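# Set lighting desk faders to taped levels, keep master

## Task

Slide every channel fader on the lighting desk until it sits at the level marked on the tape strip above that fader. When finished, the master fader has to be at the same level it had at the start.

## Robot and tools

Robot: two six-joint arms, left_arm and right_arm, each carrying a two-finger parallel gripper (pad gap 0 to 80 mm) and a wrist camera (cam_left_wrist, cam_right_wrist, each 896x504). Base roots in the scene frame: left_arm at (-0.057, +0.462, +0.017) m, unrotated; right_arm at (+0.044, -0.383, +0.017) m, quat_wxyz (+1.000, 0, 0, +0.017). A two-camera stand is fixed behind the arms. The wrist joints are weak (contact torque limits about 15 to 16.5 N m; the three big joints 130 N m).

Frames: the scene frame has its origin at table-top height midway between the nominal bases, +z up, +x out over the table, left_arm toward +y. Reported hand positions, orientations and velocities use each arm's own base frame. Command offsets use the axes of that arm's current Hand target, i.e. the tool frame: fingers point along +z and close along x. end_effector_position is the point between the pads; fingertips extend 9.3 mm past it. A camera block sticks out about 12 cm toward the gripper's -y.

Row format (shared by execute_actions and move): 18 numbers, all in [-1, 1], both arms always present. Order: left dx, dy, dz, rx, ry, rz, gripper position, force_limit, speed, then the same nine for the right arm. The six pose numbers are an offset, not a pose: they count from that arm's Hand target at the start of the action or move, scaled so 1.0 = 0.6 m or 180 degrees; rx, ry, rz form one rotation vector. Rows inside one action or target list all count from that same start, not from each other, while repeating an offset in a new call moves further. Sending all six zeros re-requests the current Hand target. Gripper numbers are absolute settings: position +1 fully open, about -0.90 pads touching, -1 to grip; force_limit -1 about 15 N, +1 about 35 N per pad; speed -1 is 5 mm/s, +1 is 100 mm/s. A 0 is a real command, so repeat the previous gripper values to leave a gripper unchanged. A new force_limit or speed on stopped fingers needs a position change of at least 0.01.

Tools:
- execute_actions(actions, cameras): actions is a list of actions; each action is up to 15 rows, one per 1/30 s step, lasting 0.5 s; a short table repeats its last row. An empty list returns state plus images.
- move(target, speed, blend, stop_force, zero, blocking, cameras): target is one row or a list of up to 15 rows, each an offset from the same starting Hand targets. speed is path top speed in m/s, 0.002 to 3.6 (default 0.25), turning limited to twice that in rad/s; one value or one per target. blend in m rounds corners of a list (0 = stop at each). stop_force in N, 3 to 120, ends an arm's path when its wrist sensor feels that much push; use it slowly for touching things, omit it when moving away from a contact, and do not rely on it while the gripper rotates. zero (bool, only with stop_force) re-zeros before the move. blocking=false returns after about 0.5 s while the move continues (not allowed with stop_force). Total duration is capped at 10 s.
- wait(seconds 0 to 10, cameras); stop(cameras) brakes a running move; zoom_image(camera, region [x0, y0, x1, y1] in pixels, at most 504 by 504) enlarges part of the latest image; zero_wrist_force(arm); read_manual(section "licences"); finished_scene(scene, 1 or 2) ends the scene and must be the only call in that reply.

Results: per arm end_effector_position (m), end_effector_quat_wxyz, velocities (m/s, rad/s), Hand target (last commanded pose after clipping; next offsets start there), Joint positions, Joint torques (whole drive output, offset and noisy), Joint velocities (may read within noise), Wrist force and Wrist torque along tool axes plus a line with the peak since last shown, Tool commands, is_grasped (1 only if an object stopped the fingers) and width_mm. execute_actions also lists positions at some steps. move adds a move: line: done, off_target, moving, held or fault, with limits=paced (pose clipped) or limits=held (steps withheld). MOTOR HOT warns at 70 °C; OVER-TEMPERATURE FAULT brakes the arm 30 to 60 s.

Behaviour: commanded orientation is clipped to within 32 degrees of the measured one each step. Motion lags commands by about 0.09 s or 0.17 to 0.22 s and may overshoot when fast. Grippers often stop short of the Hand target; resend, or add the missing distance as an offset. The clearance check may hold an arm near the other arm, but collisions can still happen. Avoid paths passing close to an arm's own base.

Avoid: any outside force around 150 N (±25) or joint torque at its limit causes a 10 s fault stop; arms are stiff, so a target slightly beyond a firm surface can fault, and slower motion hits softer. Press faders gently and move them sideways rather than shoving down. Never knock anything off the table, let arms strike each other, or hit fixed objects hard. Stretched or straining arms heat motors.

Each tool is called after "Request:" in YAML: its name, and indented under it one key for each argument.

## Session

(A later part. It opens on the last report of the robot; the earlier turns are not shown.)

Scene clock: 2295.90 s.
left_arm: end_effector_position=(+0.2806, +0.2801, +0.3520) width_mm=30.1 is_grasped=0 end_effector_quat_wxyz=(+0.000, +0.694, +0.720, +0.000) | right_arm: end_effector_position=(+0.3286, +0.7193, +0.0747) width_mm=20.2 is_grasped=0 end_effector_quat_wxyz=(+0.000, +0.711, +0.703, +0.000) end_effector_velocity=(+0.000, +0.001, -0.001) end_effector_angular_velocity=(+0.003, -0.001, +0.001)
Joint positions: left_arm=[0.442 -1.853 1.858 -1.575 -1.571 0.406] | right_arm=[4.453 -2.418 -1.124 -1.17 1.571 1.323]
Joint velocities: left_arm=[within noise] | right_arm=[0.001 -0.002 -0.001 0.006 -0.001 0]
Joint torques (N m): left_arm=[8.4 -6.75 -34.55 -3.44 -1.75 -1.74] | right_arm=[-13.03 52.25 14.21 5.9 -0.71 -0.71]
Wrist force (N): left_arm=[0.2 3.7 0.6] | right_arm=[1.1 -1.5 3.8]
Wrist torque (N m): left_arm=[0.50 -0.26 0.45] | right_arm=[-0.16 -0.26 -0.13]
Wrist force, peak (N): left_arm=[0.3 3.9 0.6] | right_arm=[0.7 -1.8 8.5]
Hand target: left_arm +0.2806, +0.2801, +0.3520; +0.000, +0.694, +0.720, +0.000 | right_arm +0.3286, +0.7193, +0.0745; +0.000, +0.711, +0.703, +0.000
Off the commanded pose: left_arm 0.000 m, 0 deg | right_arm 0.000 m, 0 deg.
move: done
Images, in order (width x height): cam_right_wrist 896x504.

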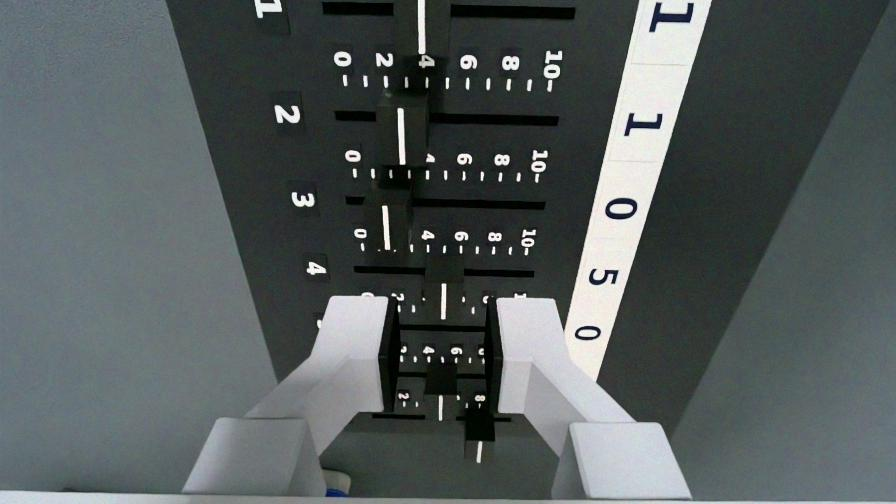

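Request:
move:
  target:
    - [0,0,0,0,0,0,-0.1875,-1,0, -0.02229,-0.03675,0,0,0,0,-0.425,-1,0]
    - [0,0,0,0,0,0,-0.1875,-1,0, -0.02229,-0.03675,0.03,0,0,0,-1,-1,0]
    - [0,0,0,0,0,0,-0.1875,-1,0, -0.03715,-0.03675,0.03,0,0,0,-0.425,-1,0]
    - [0,0,0,0,0,0,-0.1875,-1,0, -0.03715,-0.03675,0,0,0,0,-0.425,-1,0]
    - [0,0,0,0,0,0,-0.1875,-1,0, -0.01486,-0.0735,0,0,0,0,-0.425,-1,0]
    - [0,0,0,0,0,0,-0.1875,-1,0, -0.01486,-0.0735,0.03,0,0,0,-1,-1,0]
    - [0,0,0,0,0,0,-0.1875,-1,0, -0.02972,-0.0735,0.03,0,0,0,-0.425,-1,0]
    - [0,0,0,0,0,0,-0.1875,-1,0, -0.02972,-0.0735,0,0,0,0,-0.425,-1,0]
    - [0,0,0,0,0,0,-0.1875,-1,0, -0.00743,-0.11025,0,0,0,0,-0.425,-1,0]
    - [0,0,0,0,0,0,-0.1875,-1,0, -0.00743,-0.11025,0.03,0,0,0,-1,-1,0]
    - [0,0,0,0,0,0,-0.1875,-1,0, -0.02972,-0.11025,0.03,0,0,0,-0.425,-1,0]
    - [0,0,0,0,0,0,-0.1875,-1,0, -0.02972,-0.11025,0,0,0,0,-0.425,-1,0]
  speed: [0.2,0.1,0.05,0.12,0.2,0.1,0.05,0.12,0.2,0.1,0.05,0.12]
  blend: [0.006,0,0,0.006,0.006,0,0,0.006,0.006,0,0,0]
  cameras: ["cam_right_wrist"]

Request:
move:
  target: [0,0,0,0,0,0,-0.1875,-1,0, 0.01,0.04,-0.12,0,0,0,-0.425,-1,0]
  cameras: ["cam_right_wrist"]

Request:
zoom_image:
  camera: "cam_right_wrist"
  region: [330, 60, 630, 360]

Scene clock: 2317.30 s.
left_arm: end_effector_position=(+0.2806, +0.2801, +0.3520) width_mm=30.1 is_grasped=0 end_effector_quat_wxyz=(+0.000, +0.694, +0.720, +0.000) | right_arm: end_effector_position=(+0.2623, +0.7022, +0.0747) width_mm=20.2 is_grasped=0 end_effector_quat_wxyz=(+0.000, +0.711, +0.703, +0.000) end_effector_velocity=(+0.001, +0.000, -0.002) end_effector_angular_velocity=(+0.003, +0.000, -0.002)
Joint positions: left_arm=[0.442 -1.853 1.858 -1.575 -1.571 0.406] | right_arm=[4.534 -2.322 -1.301 -1.088 1.571 1.403]
Joint velocities: left_arm=[within noise] | right_arm=[-0.001 -0.002 -0.001 0.006 0 0]
Joint torques (N m): left_arm=[8.54 -7.49 -34.48 -3.27 -1.56 -1.58] | right_arm=[8.29 50.79 13.42 5.96 -1.96 0.91]
Wrist force (N): left_arm=[0.4 3.5 0.4] | right_arm=[0.8 -1.6 4.0]
Wrist torque (N m): left_arm=[0.48 -0.27 0.45] | right_arm=[-0.19 -0.22 -0.13]
Wrist force, peak (N): left_arm=[0.3 4.0 0.6] | right_arm=[0.1 -3.5 6.4]
Hand target: left_arm +0.2806, +0.2801, +0.3520; +0.000, +0.694, +0.720, +0.000 | right_arm +0.2622, +0.7022, +0.0745; +0.000, +0.711, +0.703, +0.000
Off the commanded pose: left_arm 0.000 m, 0 deg | right_arm 0.000 m, 0 deg.
move: done
Images, in order (width x height): cam_right_wrist 896x504.

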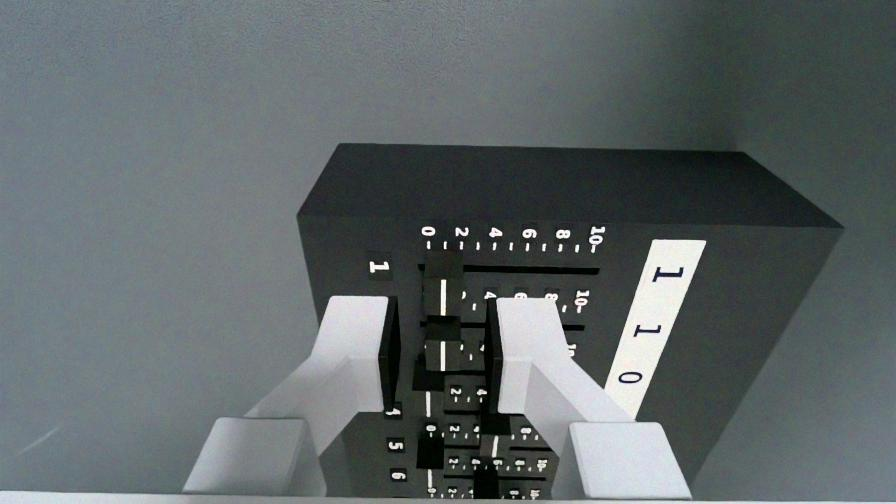

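Scene clock: 2318.17 s.
left_arm: end_effector_position=(+0.2806, +0.2801, +0.3520) width_mm=30.1 is_grasped=0 end_effector_quat_wxyz=(+0.000, +0.694, +0.720, +0.000) | right_arm: end_effector_position=(+0.2864, +0.7078, +0.1464) width_mm=20.2 is_grasped=0 end_effector_quat_wxyz=(+0.000, +0.711, +0.703, +0.000)
Joint positions: left_arm=[0.442 -1.853 1.858 -1.575 -1.571 0.406] | right_arm=[4.503 -2.286 -1.167 -1.258 1.571 1.373]
Joint torques (N m): left_arm=[8.23 -7.42 -34.68 -3.18 -1.68 -1.63] | right_arm=[10.09 56.31 30.91 2.12 1.97 1.5]
Wrist force (N): left_arm=[0.1 3.7 0.7] | right_arm=[1.1 -1.5 3.5]
Wrist torque (N m): left_arm=[0.50 -0.25 0.45] | right_arm=[-0.17 -0.26 -0.02]
Wrist force, peak (N): left_arm=[0.2 3.8 0.5] | right_arm=[1.1 -2.6 5.9]
Hand target: left_arm +0.2806, +0.2801, +0.3520; +0.000, +0.694, +0.720, +0.000 | right_arm +0.2863, +0.7079, +0.1465; +0.000, +0.711, +0.703, +0.000
Off the commanded pose: left_arm 0.000 m, 0 deg | right_arm 0.000 m, 0 deg.
move: done
Images, in order (width x height): cam_right_wrist 896x504.

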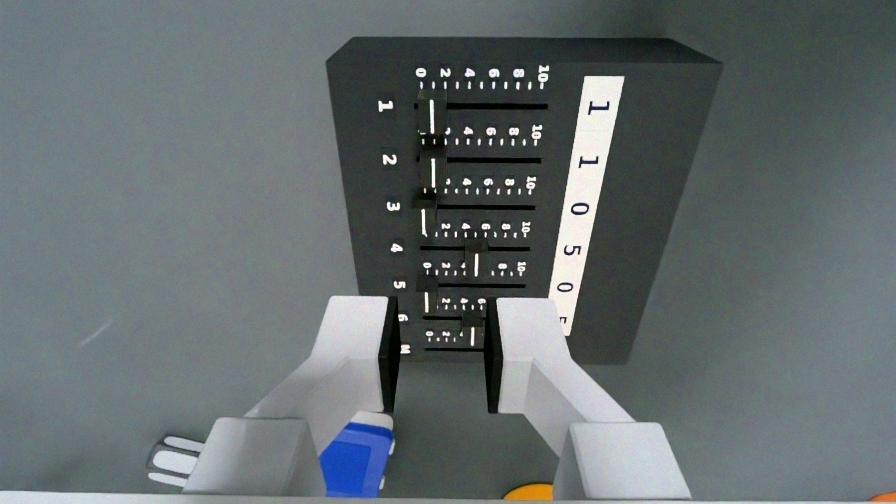

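Scaled by 1.680 from the camera's 896x504 image, which has a finer 1280x720 frame.

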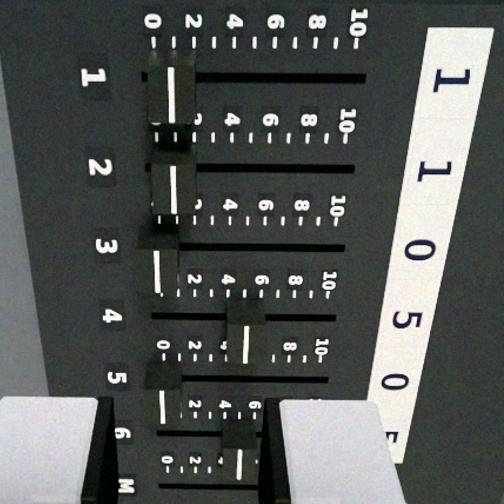

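Request:
move:
  target:
    - [0,0,0,0,0,0,-0.1875,-1,0, 0.01972,-0.04,0.09,0,0,0,0.62,-1,0]
    - [0,0,0,0,0,0,-0.1875,-1,0, 0.01972,-0.04,0.15,0,0,0,0.62,-1,0]
  speed: [0.1,0.05]
  cameras: ["cam_right_wrist"]

Request:
zoom_image:
  camera: "cam_right_wrist"
  region: [320, 200, 570, 340]

Scene clock: 2491.17 s.
left_arm: end_effector_position=(+0.2806, +0.2801, +0.3520) width_mm=30.1 is_grasped=0 end_effector_quat_wxyz=(+0.000, +0.694, +0.720, +0.000) | right_arm: end_effector_position=(+0.2624, +0.7200, +0.0562) width_mm=64.0 is_grasped=0 end_effector_quat_wxyz=(+0.000, +0.711, +0.703, +0.000) end_effector_velocity=(+0.000, -0.001, +0.003) end_effector_angular_velocity=(-0.003, +0.000, +0.000)
Joint positions: left_arm=[0.442 -1.853 1.858 -1.575 -1.571 0.406] | right_arm=[4.538 -2.381 -1.246 -1.086 1.571 1.407]
Joint velocities: left_arm=[within noise] | right_arm=[0 0.004 0.002 -0.009 -0.001 0]
Joint torques (N m): left_arm=[8.11 -8.58 -34.35 -3.27 -1.71 -1.68] | right_arm=[-13.99 68.26 31.29 -0.14 -1.93 -0.38]
Wrist force (N): left_arm=[0.2 3.6 0.5] | right_arm=[1.0 -1.4 3.6]
Wrist torque (N m): left_arm=[0.49 -0.25 0.46] | right_arm=[-0.17 -0.25 -0.13]
Wrist force, peak (N): left_arm=[0.4 3.8 0.4] | right_arm=[1.5 -2.3 4.9]
Hand target: left_arm +0.2806, +0.2801, +0.3520; +0.000, +0.694, +0.720, +0.000 | right_arm +0.2624, +0.7201, +0.0565; +0.000, +0.711, +0.703, +0.000
Off the commanded pose: left_arm 0.000 m, 0 deg | right_arm 0.000 m, 0 deg.
move: done
Images, in order (width x height): cam_right_wrist 896x504.

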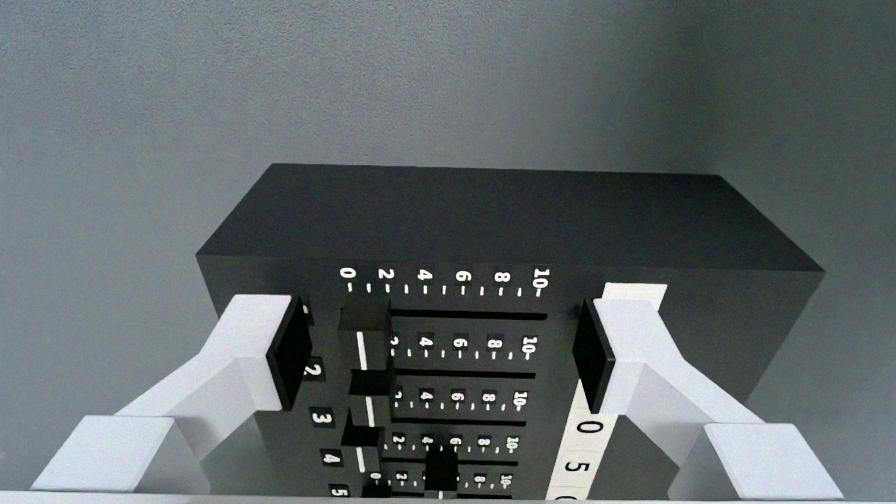

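Scaled by 2.016 from the camera's 896x504 image, which has a finer 1280x720 frame.

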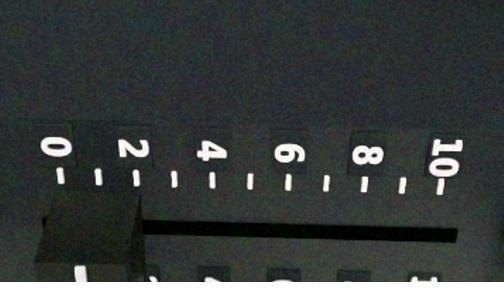

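Request:
move:
  target:
    - [0,0,0,0,0,0,-0.1875,-1,0, 0.0457,0,0,0,0,0,0.62,-1,0]
    - [0,0,0,0,0,0,-0.1875,-1,0, 0,0,0,0,0,0,0.62,-1,0]
    - [0,0,0,0,0,0,-0.1875,-1,0, 0,0.03675,0,0,0,0,0.62,-1,0]
    - [0,0,0,0,0,0,-0.1875,-1,0, 0.068,0.03675,0,0,0,0,0.62,-1,0]
    - [0,0,0,0,0,0,-0.1875,-1,0, 0,0.03675,0,0,0,0,0.62,-1,0]
    - [0,0,0,0,0,0,-0.1875,-1,0, 0,0.0735,0,0,0,0,0.62,-1,0]
    - [0,0,0,0,0,0,-0.1875,-1,0, 0.03084,0.0735,0,0,0,0,0.62,-1,0]
    - [0,0,0,0,0,0,-0.1875,-1,0, 0,0.0735,0,0,0,0,0.62,-1,0]
    - [0,0,0,0,0,0,-0.1875,-1,0, 0,0.11025,0,0,0,0,0.62,-1,0]
  speed: [0.06,0.2,0.2,0.06,0.2,0.2,0.06,0.2,0.2]
  blend: [0,0.006,0.006,0,0.006,0.006,0,0.006,0]
  cameras: ["cam_right_wrist"]

Request:
zoom_image:
  camera: "cam_right_wrist"
  region: [320, 0, 620, 300]

Scene clock: 2507.20 s.
left_arm: end_effector_position=(+0.2806, +0.2801, +0.3520) width_mm=30.1 is_grasped=0 end_effector_quat_wxyz=(+0.000, +0.694, +0.720, +0.000) | right_arm: end_effector_position=(+0.3285, +0.7193, +0.0564) width_mm=64.0 is_grasped=0 end_effector_quat_wxyz=(+0.000, +0.711, +0.703, +0.000)
Joint positions: left_arm=[0.442 -1.853 1.858 -1.575 -1.571 0.406] | right_arm=[4.453 -2.437 -1.139 -1.137 1.571 1.323]
Joint torques (N m): left_arm=[8.25 -8.19 -33.93 -3.16 -1.65 -1.65] | right_arm=[-4.37 59.89 30.9 5.32 1.16 -1.05]
Wrist force (N): left_arm=[0.3 3.6 0.5] | right_arm=[0.9 -1.6 3.6]
Wrist torque (N m): left_arm=[0.49 -0.27 0.45] | right_arm=[-0.16 -0.26 -0.03]
Wrist force, peak (N): left_arm=[0.2 3.8 0.6] | right_arm=[-1.1 -4.2 3.7]
Hand target: left_arm +0.2806, +0.2801, +0.3520; +0.000, +0.694, +0.720, +0.000 | right_arm +0.3286, +0.7193, +0.0565; +0.000, +0.711, +0.703, +0.000
Off the commanded pose: left_arm 0.000 m, 0 deg | right_arm 0.000 m, 0 deg.
move: done
Images, in order (width x height): cam_right_wrist 896x504.

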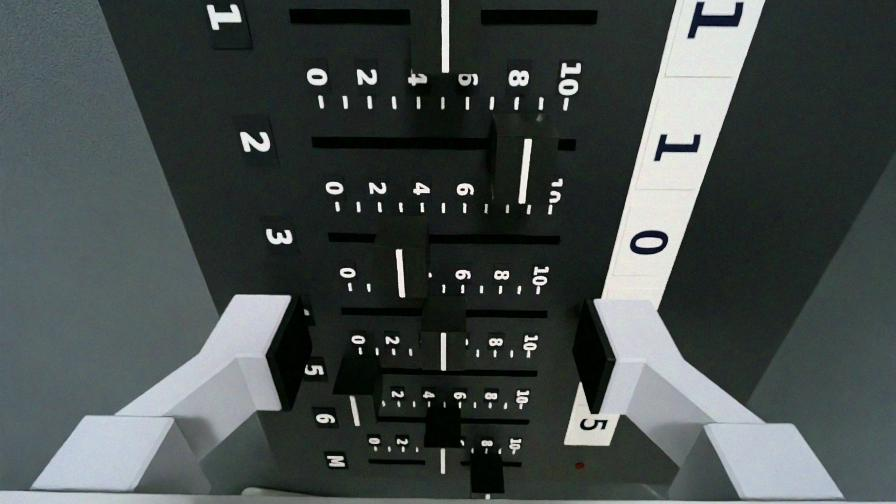

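Scaled by 1.680 from the camera's 896x504 image, which has a finer 1280x720 frame.

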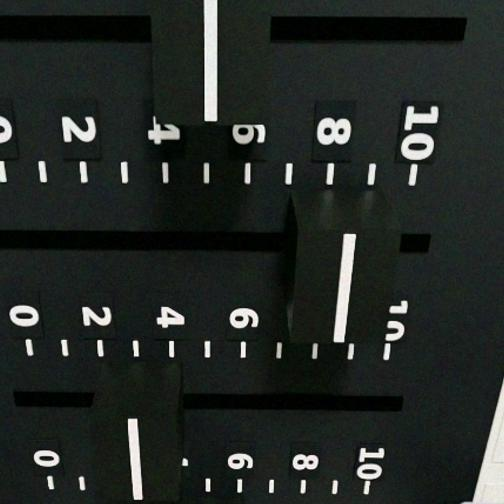

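Request:
move:
  target: [0,0,0,0,0,0,-0.1875,-1,0, 0,-0.07,-0.15,0,0,0,0.62,-1,0]
  cameras: ["cam_right_wrist"]

Request:
zoom_image:
  camera: "cam_right_wrist"
  region: [370, 50, 570, 200]

Request:
zoom_image:
  camera: "cam_right_wrist"
  region: [370, 180, 570, 330]

Scene clock: 2531.57 s.
left_arm: end_effector_position=(+0.2806, +0.2801, +0.3520) width_mm=30.1 is_grasped=0 end_effector_quat_wxyz=(+0.000, +0.694, +0.720, +0.000) | right_arm: end_effector_position=(+0.2866, +0.7198, +0.1464) width_mm=64.0 is_grasped=0 end_effector_quat_wxyz=(-0.001, +0.711, +0.703, +0.000)
Joint positions: left_arm=[0.442 -1.853 1.858 -1.575 -1.571 0.406] | right_arm=[4.506 -2.314 -1.118 -1.279 1.571 1.376]
Joint torques (N m): left_arm=[7.94 -8.73 -34.2 -3.03 -1.57 -1.66] | right_arm=[-10.54 69.15 14.81 2.27 -0.75 -0.13]
Wrist force (N): left_arm=[0.2 3.6 0.5] | right_arm=[1.1 -1.6 3.9]
Wrist torque (N m): left_arm=[0.49 -0.26 0.45] | right_arm=[-0.19 -0.27 -0.12]
Wrist force, peak (N): left_arm=[0.1 3.9 0.6] | right_arm=[0.7 0.1 6.0]
Hand target: left_arm +0.2806, +0.2801, +0.3520; +0.000, +0.694, +0.720, +0.000 | right_arm +0.2866, +0.7197, +0.1465; +0.000, +0.711, +0.703, +0.000
Off the commanded pose: left_arm 0.000 m, 0 deg | right_arm 0.000 m, 0 deg.
move: done
Images, in order (width x height): cam_right_wrist 896x504.

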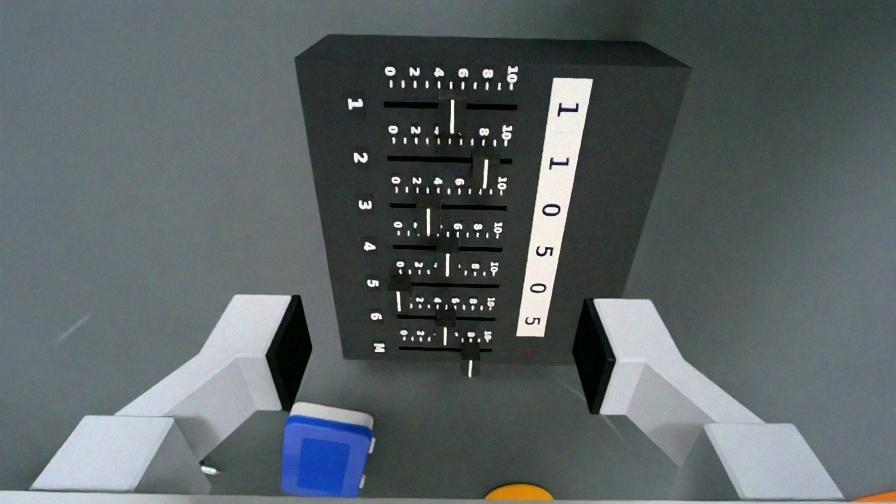

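Scaled by 2.520 from the camera's 896x504 image, which has a finer 1280x720 frame.

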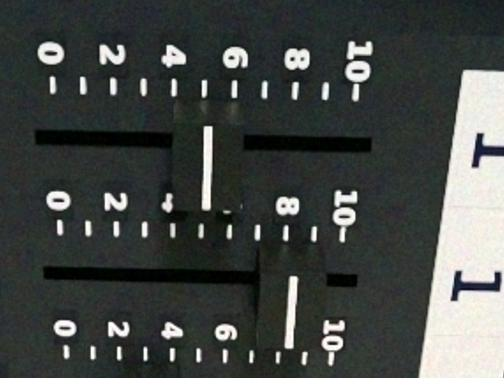

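Scaled by 2.520 from the camera's 896x504 image, which has a finer 1280x720 frame.

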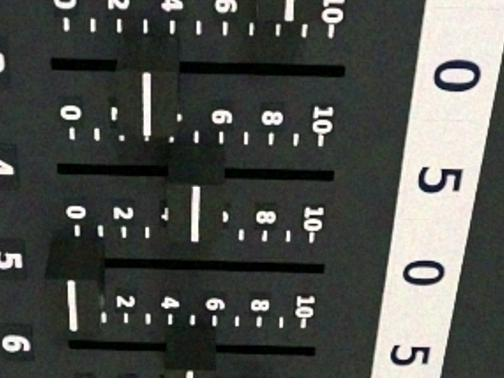

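Request:
move:
  target:
    - [0,0,0,0,0,0,-0.1875,-1,0, 0,0.0335,0.15,0,0,0,0.62,-1,0]
    - [0,0,0,0,0,0,-0.1875,-1,0, -0.07824,0.0335,0.15,0,0,0,0.62,-1,0]
    - [0,0,0,0,0,0,-0.1875,-1,0, 0,0.0335,0.15,0,0,0,0.62,-1,0]
    - [0,0,0,0,0,0,-0.1875,-1,0, 0,-0.00325,0.15,0,0,0,0.62,-1,0]
    - [0,0,0,0,0,0,-0.1875,-1,0, -0.0745,-0.00325,0.15,0,0,0,0.62,-1,0]
    - [0,0,0,0,0,0,-0.1875,-1,0, 0,-0.00325,0.15,0,0,0,0.62,-1,0]
    - [0,0,0,0,0,0,-0.1875,-1,0, 0,-0.04,0.15,0,0,0,0.62,-1,0]
    - [0,0,0,0,0,0,-0.1875,-1,0, -0.0745,-0.04,0.15,0,0,0,0.62,-1,0]
    - [0,0,0,0,0,0,-0.1875,-1,0, 0,-0.04,0.15,0,0,0,0.62,-1,0]
    - [0,0,0,0,0,0,-0.1875,-1,0, 0,0,0,0,0,0,0.62,-1,0]
  speed: [0.15,0.06,0.2,0.2,0.06,0.2,0.2,0.06,0.2,0.2]
  blend: [0,0,0.006,0.006,0,0.006,0.006,0,0.006,0]
  blocking: false

Request:
wait:
  seconds: 10
  cameras: ["cam_right_wrist"]

Request:
zoom_image:
  camera: "cam_right_wrist"
  region: [370, 50, 570, 200]

Request:
zoom_image:
  camera: "cam_right_wrist"
  region: [370, 180, 570, 330]

Scene clock: 2595.13 s.
left_arm: end_effector_position=(+0.2806, +0.2801, +0.3520) width_mm=30.1 is_grasped=0 end_effector_quat_wxyz=(+0.000, +0.694, +0.720, +0.000) | right_arm: end_effector_position=(+0.2995, +0.7194, +0.0885) width_mm=64.0 is_grasped=0 end_effector_quat_wxyz=(+0.000, +0.711, +0.703, +0.000) end_effector_velocity=(+0.031, -0.001, -0.142) end_effector_angular_velocity=(-0.001, +0.000, -0.001)
Joint positions: left_arm=[0.442 -1.853 1.858 -1.575 -1.571 0.406] | right_arm=[4.49 -2.376 -1.164 -1.172 1.571 1.359]
Joint velocities: left_arm=[within noise] | right_arm=[-0.04 -0.169 -0.08 0.247 0 -0.038]
Joint torques (N m): left_arm=[7.32 -8.28 -34.36 -3.01 -1.71 -1.71] | right_arm=[-15.32 51.09 10.47 6.05 -1.54 -1.22]
Wrist force (N): left_arm=[0.0 3.7 0.6] | right_arm=[1.1 -1.7 3.4]
Wrist torque (N m): left_arm=[0.50 -0.23 0.45] | right_arm=[-0.17 -0.27 -0.13]
Wrist force, peak (N): left_arm=[0.4 3.9 0.7] | right_arm=[0.7 -1.3 4.2]
Hand target: left_arm +0.2806, +0.2801, +0.3520; +0.000, +0.694, +0.720, +0.000 | right_arm +0.3014, +0.7196, +0.0803; +0.000, +0.711, +0.703, +0.000
Tool commands: left_gripper/position=-0.1875 left_gripper/force_limit=-1.0 left_gripper/speed=+0.0 right_gripper/position=+0.62 right_gripper/force_limit=-1.0 right_gripper/speed=+0.0
Off the commanded pose: left_arm 0.000 m, 0 deg | right_arm 0.059 m, 0 deg.
move: running; path passed 0 of 10 targets

Scene clock: 2600.40 s.
left_arm: end_effector_position=(+0.2806, +0.2801, +0.3520) width_mm=30.1 is_grasped=0 end_effector_quat_wxyz=(+0.000, +0.694, +0.720, +0.000) | right_arm: end_effector_position=(+0.2867, +0.7197, +0.1464) width_mm=64.0 is_grasped=0 end_effector_quat_wxyz=(+0.000, +0.711, +0.703, +0.000)
Joint positions: left_arm=[0.442 -1.853 1.858 -1.575 -1.571 0.406] | right_arm=[4.506 -2.314 -1.119 -1.279 1.571 1.376]
Joint torques (N m): left_arm=[7.99 -9.12 -34.04 -2.97 -1.61 -1.78] | right_arm=[10.81 61.74 29.76 1.77 1.89 1.36]
Wrist force (N): left_arm=[0.2 3.5 0.5] | right_arm=[1.0 -1.6 3.8]
Wrist torque (N m): left_arm=[0.48 -0.26 0.45] | right_arm=[-0.19 -0.25 -0.02]
Wrist force, peak (N): left_arm=[0.3 3.9 0.6] | right_arm=[3.0 -2.1 5.8]
Hand target: left_arm +0.2806, +0.2801, +0.3520; +0.000, +0.694, +0.720, +0.000 | right_arm +0.2866, +0.7197, +0.1465; +0.000, +0.711, +0.703, +0.000
Tool commands: left_gripper/position=-0.1875 left_gripper/force_limit=-1.0 left_gripper/speed=+0.0 right_gripper/position=+0.62 right_gripper/force_limit=-1.0 right_gripper/speed=+0.0
Off the commanded pose: left_arm 0.000 m, 0 deg | right_arm 0.000 m, 0 deg.
earlier move: done
wait: 5.27 of 10 s (the move ended)
Images, in order (width x height): cam_right_wrist 896x504.

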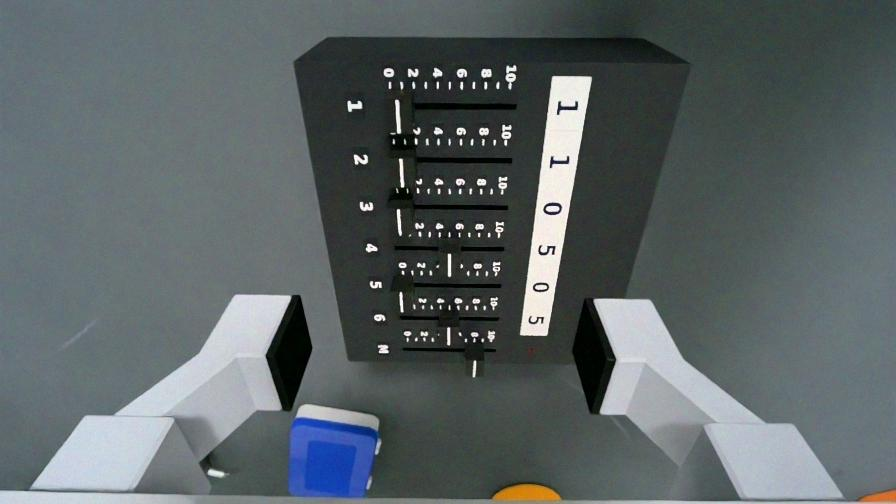

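Scaled by 2.520 from the camera's 896x504 image, which has a finer 1280x720 frame.

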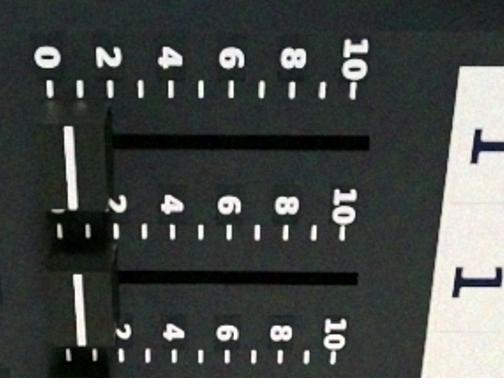

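Scaled by 2.520 from the camera's 896x504 image, which has a finer 1280x720 frame.

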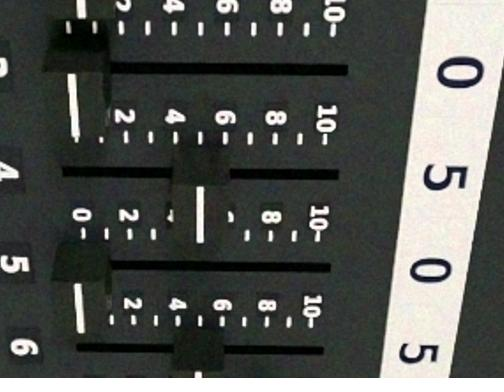

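Request:
move:
  target:
    - [0,0,0,0,0,0,-0.1875,-1,0, 0,0,-0.333,0,0,0,0.62,-1,0]
    - [0,0,0,0,0,0,-0.1875,-1,0, -0.782,0.114,-0.333,0,0,0,0.62,-1,0]
  speed: [0.3,0.4]
  blend: [0.05,0]
  cameras: ["all"]

Scene clock: 2662.73 s.
left_arm: end_effector_position=(+0.2806, +0.2801, +0.3520) width_mm=30.1 is_grasped=0 end_effector_quat_wxyz=(+0.000, +0.694, +0.720, +0.000) | right_arm: end_effector_position=(+0.3498, +0.2497, +0.3459) width_mm=64.0 is_grasped=0 end_effector_quat_wxyz=(+0.000, +0.711, +0.703, +0.000) end_effector_velocity=(+0.000, -0.001, +0.001) end_effector_angular_velocity=(+0.002, -0.002, +0.005)
Joint positions: left_arm=[0.442 -1.853 1.858 -1.575 -1.571 0.406] | right_arm=[4.076 -1.374 -1.81 -1.528 1.572 0.946]
Joint velocities: left_arm=[within noise] | right_arm=[-0.001 0.002 0 0.001 0 -0.006]
Joint torques (N m): left_arm=[7.75 -10.06 -33.74 -2.96 -1.71 -1.67] | right_arm=[-13.24 26.53 17.3 5.66 1.72 -1.04]
Wrist force (N): left_arm=[0.5 3.6 0.6] | right_arm=[1.1 -1.7 3.8]
Wrist torque (N m): left_arm=[0.49 -0.29 0.45] | right_arm=[-0.17 -0.27 -0.01]
Wrist force, peak (N): left_arm=[0.4 3.8 0.5] | right_arm=[0.9 -1.5 6.9]
Hand target: left_arm +0.2806, +0.2801, +0.3520; +0.000, +0.694, +0.720, +0.000 | right_arm +0.3498, +0.2496, +0.3458; +0.000, +0.711, +0.703, +0.000
Off the commanded pose: left_arm 0.000 m, 0 deg | right_arm 0.000 m, 0 deg.
move: done

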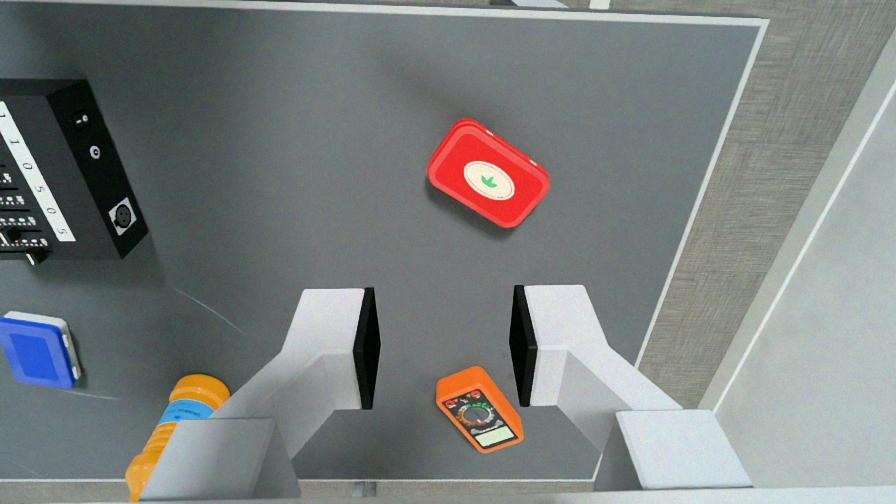

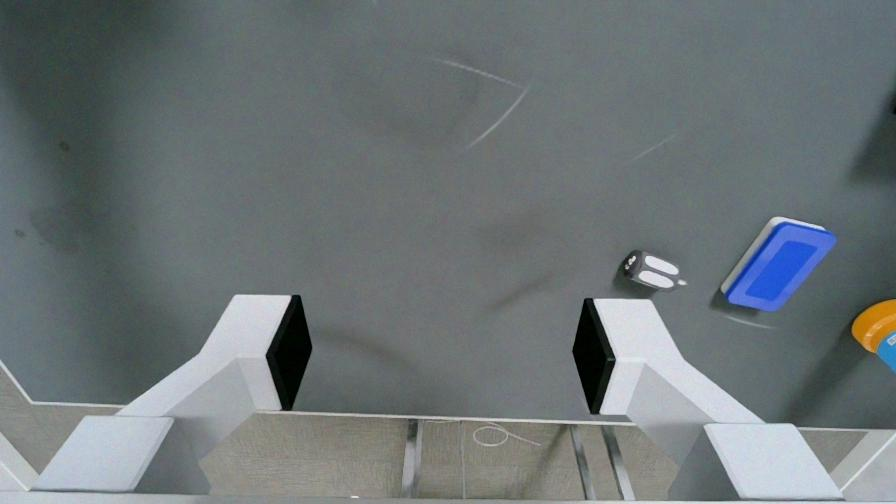

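Request:
move:
  target: [-0.665,-0.002,0.27,0,0,0,0.62,-1,0, 0,0,0,0,0,0,0.62,-1,0]
  speed: 0.4
  cameras: ["cam_left_wrist"]

Request:
zoom_image:
  camera: "cam_left_wrist"
  region: [350, 130, 590, 370]

Scene clock: 2674.47 s.
left_arm: end_effector_position=(+0.2934, -0.1187, +0.1902) width_mm=64.0 is_grasped=0 end_effector_quat_wxyz=(+0.000, +0.694, +0.720, +0.000) end_effector_velocity=(+0.001, -0.001, +0.000) end_effector_angular_velocity=(-0.003, -0.001, +0.004) | right_arm: end_effector_position=(+0.3498, +0.2496, +0.3458) width_mm=64.0 is_grasped=0 end_effector_quat_wxyz=(+0.000, +0.711, +0.703, +0.000)
Joint positions: left_arm=[-0.819 -2.004 2.373 -1.939 -1.571 -0.854] | right_arm=[4.076 -1.374 -1.81 -1.528 1.572 0.946]
Joint velocities: left_arm=[0.001 0.002 0 -0.005 -0.001 -0.002] | right_arm=[within noise]
Joint torques (N m): left_arm=[-11.23 4.09 -27.05 -4.35 -1.61 -1.61] | right_arm=[-13.66 27.29 14.44 5.24 -1.59 -1.15]
Wrist force (N): left_arm=[0.4 3.5 0.5] | right_arm=[0.9 -1.8 3.7]
Wrist torque (N m): left_arm=[0.46 -0.30 0.51] | right_arm=[-0.18 -0.26 -0.01]
Wrist force, peak (N): left_arm=[3.0 3.7 -1.0] | right_arm=[1.2 -2.0 4.0]
Hand target: left_arm +0.2934, -0.1188, +0.1901; +0.000, +0.694, +0.720, +0.000 | right_arm +0.3498, +0.2496, +0.3458; +0.000, +0.711, +0.703, +0.000
Off the commanded pose: left_arm 0.000 m, 0 deg | right_arm 0.000 m, 0 deg.
move: done
Images, in order (width x height): cam_left_wrist 896x504.

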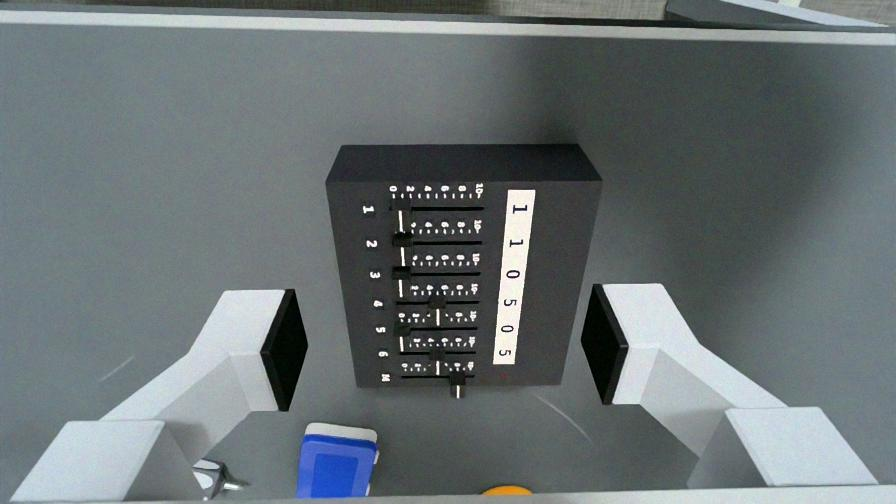

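Scaled by 2.100 from the camera's 896x504 image, which has a finer 1280x720 frame.

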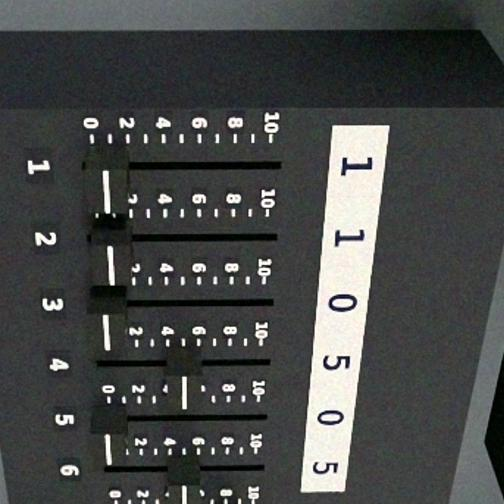

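Request:
move:
  target:
    - [-0.0045,0.0858,0.19,0,0,0,0.62,-1,0, 0,0,0,0,0,0,0.62,-1,0]
    - [-0.0045,0.0858,0.2303,0,0,0,0.62,-1,0, 0,0,0,0,0,0,0.62,-1,0]
  speed: [0.2,0.08]
  blend: [0.01,0]
  cameras: ["cam_left_wrist"]

Request:
zoom_image:
  camera: "cam_left_wrist"
  region: [320, 200, 570, 340]

Scene clock: 2688.47 s.
left_arm: end_effector_position=(+0.3448, -0.1196, +0.0519) width_mm=64.0 is_grasped=0 end_effector_quat_wxyz=(+0.000, +0.694, +0.720, +0.000) | right_arm: end_effector_position=(+0.3498, +0.2496, +0.3458) width_mm=64.0 is_grasped=0 end_effector_quat_wxyz=(+0.000, +0.711, +0.703, +0.000)
Joint positions: left_arm=[-0.707 -1.544 2.492 -2.519 -1.571 -0.743] | right_arm=[4.076 -1.374 -1.81 -1.528 1.572 0.946]
Joint torques (N m): left_arm=[-6.56 -9.15 -26.22 -3.8 0.23 1.41] | right_arm=[-13.9 26.95 14.79 4.82 -1.43 -1.06]
Wrist force (N): left_arm=[0.4 3.6 0.8] | right_arm=[1.2 -1.8 3.5]
Wrist torque (N m): left_arm=[0.51 -0.32 0.44] | right_arm=[-0.19 -0.29 -0.01]
Wrist force, peak (N): left_arm=[0.5 4.7 1.8] | right_arm=[1.2 -1.7 4.1]
Hand target: left_arm +0.3449, -0.1197, +0.0519; +0.000, +0.694, +0.720, +0.000 | right_arm +0.3498, +0.2496, +0.3458; +0.000, +0.711, +0.703, +0.000
Off the commanded pose: left_arm 0.000 m, 0 deg | right_arm 0.000 m, 0 deg.
move: done
Images, in order (width x height): cam_left_wrist 896x504.

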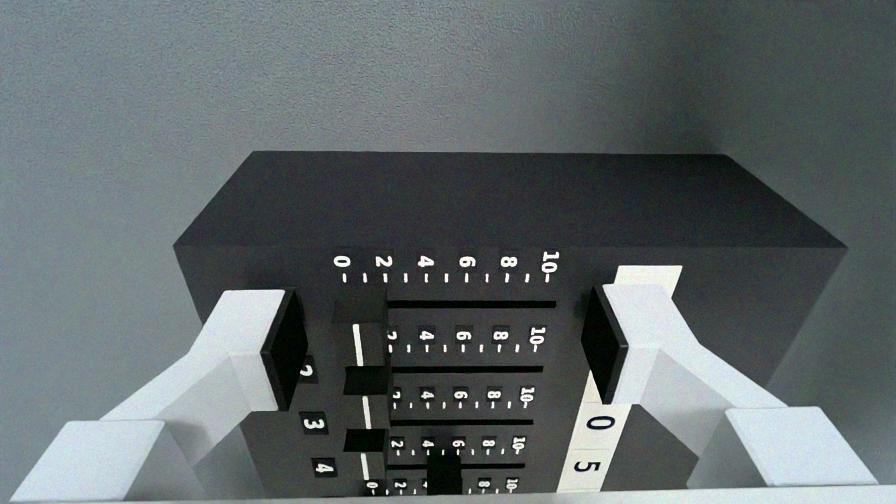

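Scaled by 2.016 from the camera's 896x504 image, which has a finer 1280x720 frame.

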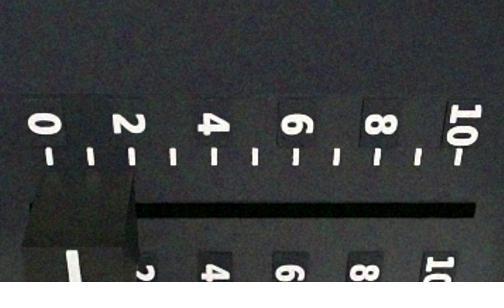

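Request:
move:
  target:
    - [0.04638,0,0,0,0,0,0.62,-1,0, 0,0,0,0,0,0,0.62,-1,0]
    - [0,0,0,0,0,0,0.62,-1,0, 0,0,0,0,0,0,0.62,-1,0]
    - [0,0.037,0,0,0,0,0.62,-1,0, 0,0,0,0,0,0,0.62,-1,0]
    - [0.06828,0.037,0,0,0,0,0.62,-1,0, 0,0,0,0,0,0,0.62,-1,0]
    - [0,0.037,0,0,0,0,0.62,-1,0, 0,0,0,0,0,0,0.62,-1,0]
    - [0,0.074,0,0,0,0,0.62,-1,0, 0,0,0,0,0,0,0.62,-1,0]
    - [0.03018,0.074,0,0,0,0,0.62,-1,0, 0,0,0,0,0,0,0.62,-1,0]
    - [0,0.074,0,0,0,0,0.62,-1,0, 0,0,0,0,0,0,0.62,-1,0]
    - [0,0.111,0,0,0,0,0.62,-1,0, 0,0,0,0,0,0,0.62,-1,0]
    - [-0.06843,0.111,0,0,0,0,0.62,-1,0, 0,0,0,0,0,0,0.62,-1,0]
    - [0,0.111,0,0,0,0,0.62,-1,0, 0,0,0,0,0,0,0.62,-1,0]
    - [0,0.185,0,0,0,0,0.62,-1,0, 0,0,0,0,0,0,0.62,-1,0]
    - [-0.06213,0.185,0,0,0,0,0.62,-1,0, 0,0,0,0,0,0,0.62,-1,0]
    - [0,0.185,0,0,0,0,0.62,-1,0, 0,0,0,0,0,0,0.62,-1,0]
  speed: [0.06,0.2,0.2,0.06,0.2,0.2,0.06,0.2,0.2,0.06,0.2,0.2,0.06,0.2]
  blend: [0,0.006,0.006,0,0.006,0.006,0,0.006,0.006,0,0.006,0.006,0,0]
  blocking: false

Request:
wait:
  seconds: 10

Request:
move:
  target: [0,-0.13,-0.17,0,0,0,0.62,-1,0, 0,0,0,0,0,0,0.62,-1,0]
  cameras: ["cam_left_wrist"]

Request:
zoom_image:
  camera: "cam_left_wrist"
  region: [370, 20, 570, 170]

Request:
zoom_image:
  camera: "cam_left_wrist"
  region: [370, 170, 570, 320]

Scene clock: 2711.50 s.
left_arm: end_effector_position=(+0.3440, -0.0943, +0.0519) width_mm=64.0 is_grasped=0 end_effector_quat_wxyz=(+0.000, +0.694, +0.720, +0.000) end_effector_velocity=(-0.002, +0.056, +0.000) end_effector_angular_velocity=(+0.001, +0.000, -0.001) | right_arm: end_effector_position=(+0.3498, +0.2496, +0.3458) width_mm=64.0 is_grasped=0 end_effector_quat_wxyz=(+0.000, +0.711, +0.703, +0.000)
Joint positions: left_arm=[-0.65 -1.564 2.513 -2.52 -1.571 -0.686] | right_arm=[4.076 -1.374 -1.81 -1.528 1.572 0.946]
Joint velocities: left_arm=[0.13 -0.041 0.043 -0.001 0.001 0.13] | right_arm=[within noise]
Joint torques (N m): left_arm=[9.54 -22.02 -4.98 -4.3 1.76 2.14] | right_arm=[-14.64 26.52 15.41 4.65 -1.16 -1]
Wrist force (N): left_arm=[-0.7 4.0 0.8] | right_arm=[0.9 -1.8 3.8]
Wrist torque (N m): left_arm=[0.49 -0.31 0.39] | right_arm=[-0.18 -0.25 -0.01]
Wrist force, peak (N): left_arm=[-0.9 4.2 0.6] | right_arm=[1.4 -1.5 4.2]
Hand target: left_arm +0.3439, -0.0919, +0.0519; +0.000, +0.694, +0.720, +0.000 | right_arm +0.3498, +0.2496, +0.3458; +0.000, +0.711, +0.703, +0.000
Tool commands: left_gripper/position=+0.62 left_gripper/force_limit=-1.0 left_gripper/speed=+0.0 right_gripper/position=+0.62 right_gripper/force_limit=-1.0 right_gripper/speed=+0.0
Off the commanded pose: left_arm 0.114 m, 0 deg | right_arm 0.000 m, 0 deg.
move: running; path passed 1 of 14 targets

Scene clock: 2716.73 s.
left_arm: end_effector_position=(+0.4558, -0.1159, +0.0519) width_mm=64.0 is_grasped=0 end_effector_quat_wxyz=(+0.000, +0.694, +0.720, +0.000) | right_arm: end_effector_position=(+0.3498, +0.2496, +0.3458) width_mm=64.0 is_grasped=0 end_effector_quat_wxyz=(+0.000, +0.711, +0.703, +0.000)
Joint positions: left_arm=[-0.536 -1.32 2.213 -2.464 -1.571 -0.571] | right_arm=[4.076 -1.374 -1.81 -1.528 1.572 0.946]
Joint torques (N m): left_arm=[9.11 -25.59 -16.3 -0.1 -1.97 1.43] | right_arm=[-14.08 25.87 14.49 4.36 -1.03 -1.05]
Wrist force (N): left_arm=[0.9 3.1 0.3] | right_arm=[1.2 -1.8 3.5]
Wrist torque (N m): left_arm=[0.44 -0.36 0.42] | right_arm=[-0.18 -0.29 -0.01]
Wrist force, peak (N): left_arm=[1.5 6.3 0.5] | right_arm=[1.2 -1.9 4.0]
Hand target: left_arm +0.4558, -0.1157, +0.0519; +0.000, +0.694, +0.720, +0.000 | right_arm +0.3498, +0.2496, +0.3458; +0.000, +0.711, +0.703, +0.000
Tool commands: left_gripper/position=+0.62 left_gripper/force_limit=-1.0 left_gripper/speed=+0.0 right_gripper/position=+0.62 right_gripper/force_limit=-1.0 right_gripper/speed=+0.0
Off the commanded pose: left_arm 0.000 m, 0 deg | right_arm 0.000 m, 0 deg.
earlier move: done
wait: 5.23 of 10 s (the move ended)

Scene clock: 2717.77 s.
left_arm: end_effector_position=(+0.3779, -0.1185, +0.1539) width_mm=64.0 is_grasped=0 end_effector_quat_wxyz=(+0.000, +0.695, +0.719, +0.000) end_effector_velocity=(+0.000, +0.001, +0.001) end_effector_angular_velocity=(+0.002, +0.001, +0.001) | right_arm: end_effector_position=(+0.3498, +0.2496, +0.3458) width_mm=64.0 is_grasped=0 end_effector_quat_wxyz=(+0.000, +0.711, +0.703, +0.000)
Joint positions: left_arm=[-0.647 -1.703 2.277 -2.145 -1.571 -0.682] | right_arm=[4.076 -1.374 -1.81 -1.528 1.572 0.946]
Joint velocities: left_arm=[0.001 -0.002 -0.001 0.005 0.001 -0.001] | right_arm=[within noise]
Joint torques (N m): left_arm=[0.87 -22.39 -31.13 -0.15 2.03 -0.78] | right_arm=[-13.74 26.38 15.84 4.23 -0.77 -1.14]
Wrist force (N): left_arm=[0.6 3.3 0.2] | right_arm=[1.0 -1.7 3.8]
Wrist torque (N m): left_arm=[0.47 -0.30 0.53] | right_arm=[-0.18 -0.27 -0.01]
Wrist force, peak (N): left_arm=[0.9 5.3 2.4] | right_arm=[1.0 -1.7 4.1]
Hand target: left_arm +0.3779, -0.1185, +0.1539; +0.000, +0.694, +0.720, +0.000 | right_arm +0.3498, +0.2496, +0.3458; +0.000, +0.711, +0.703, +0.000
Off the commanded pose: left_arm 0.000 m, 0 deg | right_arm 0.000 m, 0 deg.
move: done
Images, in order (width x height): cam_left_wrist 896x504.

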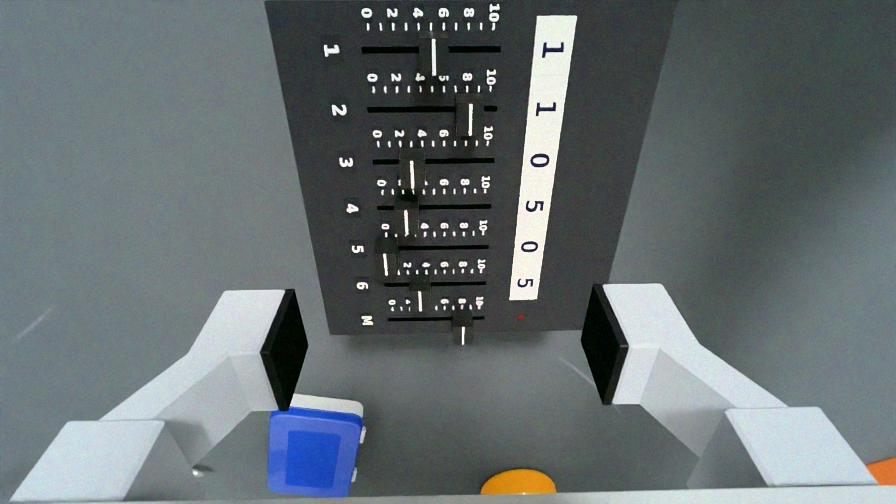

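Scaled by 2.520 from the camera's 896x504 image, which has a finer 1280x720 frame.

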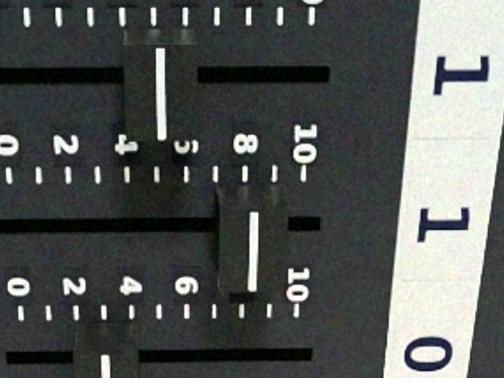

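Scaled by 2.520 from the camera's 896x504 image, which has a finer 1280x720 frame.

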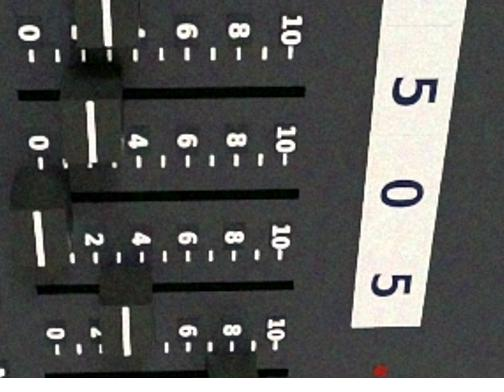

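Request:
move:
  target:
    - [0,-0.055,0.13,0,0,0,0.62,-1,0, 0,0,0,0,0,0,0.62,-1,0]
    - [0,-0.055,0.17,0,0,0,0.62,-1,0, 0,0,0,0,0,0,0.62,-1,0]
  speed: [0.2,0.08]
  blend: [0.01,0]
  cameras: ["cam_left_wrist"]

Request:
zoom_image:
  camera: "cam_left_wrist"
  region: [320, 230, 570, 330]

Request:
move:
  target:
    - [0.03,0,0,0,0,0,0.62,-1,0, 0,0,0,0,0,0,0.62,-1,0]
    - [0,0,0,0,0,0,0.62,-1,0, 0,0,0,0,0,0,0.62,-1,0]
  speed: [0.1,0.06]
  cameras: ["cam_left_wrist"]

Request:
zoom_image:
  camera: "cam_left_wrist"
  region: [320, 230, 570, 330]

Request:
move:
  target:
    - [-0.03,0,0,0,0,0,0.62,-1,0, 0,0,0,0,0,0,0.62,-1,0]
    - [0,0,0,0,0,0,0.62,-1,0, 0,0,0,0,0,0,0.62,-1,0]
  speed: [0.1,0.06]
  cameras: ["cam_left_wrist"]

Request:
zoom_image:
  camera: "cam_left_wrist"
  region: [320, 230, 570, 330]

Scene clock: 2764.13 s.
left_arm: end_effector_position=(+0.3448, -0.1196, +0.0519) width_mm=64.0 is_grasped=0 end_effector_quat_wxyz=(+0.000, +0.694, +0.719, +0.000) | right_arm: end_effector_position=(+0.3498, +0.2496, +0.3458) width_mm=64.0 is_grasped=0 end_effector_quat_wxyz=(+0.000, +0.711, +0.703, +0.000)
Joint positions: left_arm=[-0.707 -1.544 2.492 -2.519 -1.571 -0.743] | right_arm=[4.076 -1.374 -1.81 -1.528 1.572 0.946]
Joint torques (N m): left_arm=[9.85 -9.46 -25.7 -3.53 2.03 1.39] | right_arm=[-14 27.3 16.04 4.02 -0.48 -1.18]
Wrist force (N): left_arm=[0.5 3.3 0.7] | right_arm=[1.1 -1.8 3.9]
Wrist torque (N m): left_arm=[0.47 -0.34 0.54] | right_arm=[-0.19 -0.27 -0.01]
Wrist force, peak (N): left_arm=[0.5 4.8 -1.8] | right_arm=[1.3 -2.1 3.8]
Hand target: left_arm +0.3449, -0.1197, +0.0519; +0.000, +0.694, +0.720, +0.000 | right_arm +0.3498, +0.2496, +0.3458; +0.000, +0.711, +0.703, +0.000
Off the commanded pose: left_arm 0.000 m, 0 deg | right_arm 0.000 m, 0 deg.
move: done
Images, in order (width x height): cam_left_wrist 896x504.

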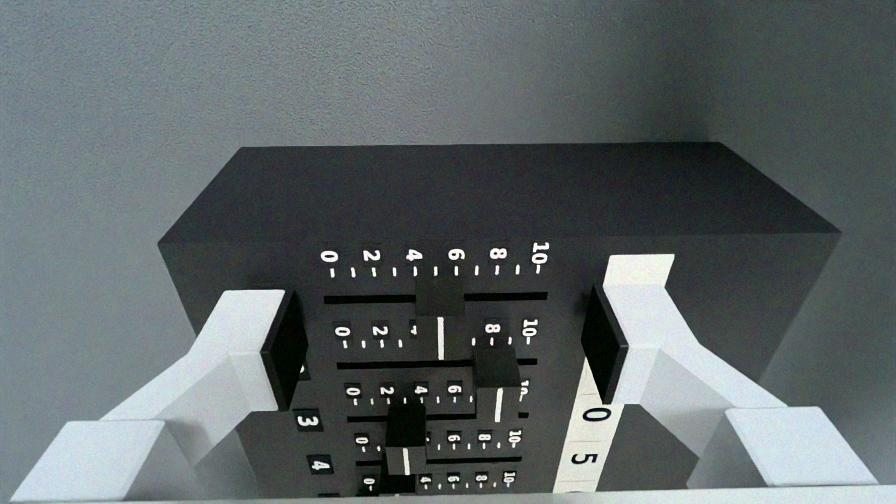

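Scaled by 2.016 from the camera's 896x504 image, which has a finer 1280x720 frame.

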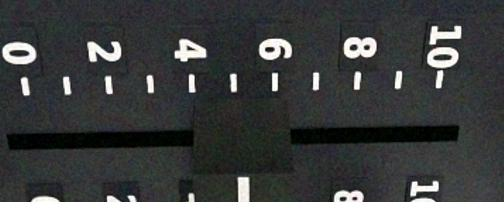

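Scene clock: 2765.33 s.
left_arm: end_effector_position=(+0.3450, -0.1198, +0.0520) width_mm=64.0 is_grasped=0 end_effector_quat_wxyz=(+0.000, +0.695, +0.719, +0.000) | right_arm: end_effector_position=(+0.3498, +0.2496, +0.3458) width_mm=64.0 is_grasped=0 end_effector_quat_wxyz=(+0.000, +0.711, +0.703, +0.000)
Joint positions: left_arm=[-0.707 -1.543 2.492 -2.519 -1.571 -0.743] | right_arm=[4.076 -1.374 -1.81 -1.528 1.572 0.946]
Joint torques (N m): left_arm=[8.95 -23.9 -6.28 -0.4 -1.41 1.3] | right_arm=[-14.33 26.71 15.56 3.88 -0.67 -1.1]
Wrist force (N): left_arm=[0.5 3.6 0.7] | right_arm=[1.0 -1.8 3.7]
Wrist torque (N m): left_arm=[0.50 -0.33 0.54] | right_arm=[-0.18 -0.26 -0.01]
Wrist force, peak (N): left_arm=[0.6 3.7 0.6] | right_arm=[1.0 -1.9 4.0]
Hand target: left_arm +0.3449, -0.1197, +0.0519; +0.000, +0.694, +0.720, +0.000 | right_arm +0.3498, +0.2496, +0.3458; +0.000, +0.711, +0.703, +0.000
Off the commanded pose: left_arm 0.000 m, 0 deg | right_arm 0.000 m, 0 deg.
move: done
Images, in order (width x height): cam_left_wrist 896x504.

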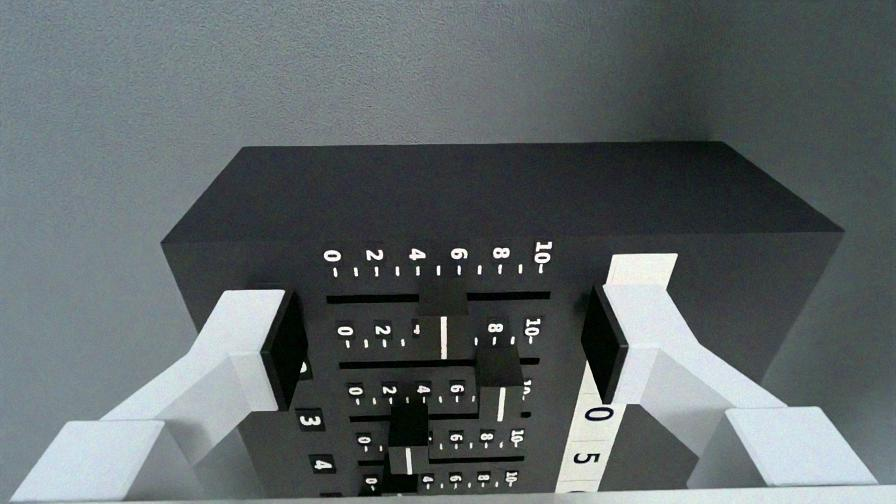

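Scaled by 2.016 from the camera's 896x504 image, which has a finer 1280x720 frame.

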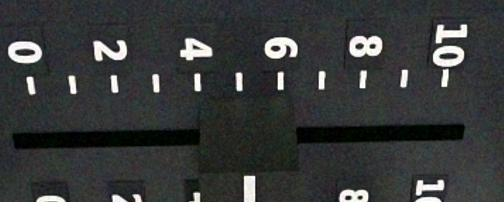

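Scene clock: 2766.53 s.
left_arm: end_effector_position=(+0.3448, -0.1196, +0.0519) width_mm=64.0 is_grasped=0 end_effector_quat_wxyz=(+0.000, +0.694, +0.720, +0.000) end_effector_velocity=(+0.000, -0.003, +0.000) end_effector_angular_velocity=(-0.001, +0.000, -0.001) | right_arm: end_effector_position=(+0.3498, +0.2496, +0.3458) width_mm=64.0 is_grasped=0 end_effector_quat_wxyz=(+0.000, +0.711, +0.703, +0.000)
Joint positions: left_arm=[-0.707 -1.544 2.492 -2.519 -1.571 -0.743] | right_arm=[4.076 -1.374 -1.81 -1.528 1.572 0.946]
Joint velocities: left_arm=[-0.005 0.002 -0.002 0 -0.001 -0.004] | right_arm=[within noise]
Joint torques (N m): left_arm=[-10.67 -7.66 -24.82 -3.37 1.88 -1.74] | right_arm=[-13.35 26.45 14.31 3.8 -0.58 -1]
Wrist force (N): left_arm=[0.5 3.4 0.5] | right_arm=[1.1 -1.9 3.9]
Wrist torque (N m): left_arm=[0.48 -0.34 0.44] | right_arm=[-0.20 -0.28 -0.01]
Wrist force, peak (N): left_arm=[1.8 3.8 0.5] | right_arm=[1.3 -2.2 3.8]
Hand target: left_arm +0.3449, -0.1197, +0.0519; +0.000, +0.694, +0.720, +0.000 | right_arm +0.3498, +0.2496, +0.3458; +0.000, +0.711, +0.703, +0.000
Off the commanded pose: left_arm 0.000 m, 0 deg | right_arm 0.000 m, 0 deg.
move: done
Images, in order (width x height): cam_left_wrist 896x504.

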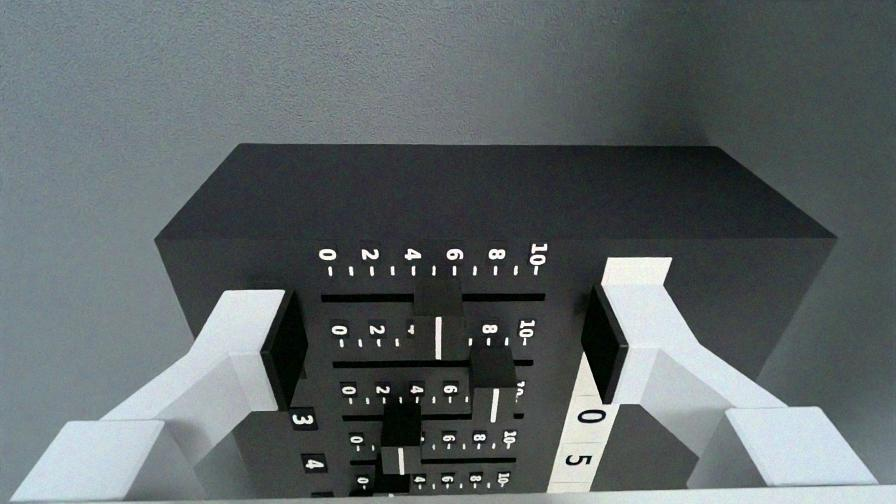

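Scaled by 2.016 from the camera's 896x504 image, which has a finer 1280x720 frame.

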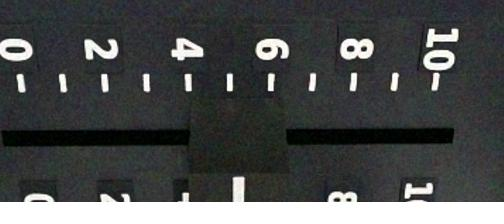

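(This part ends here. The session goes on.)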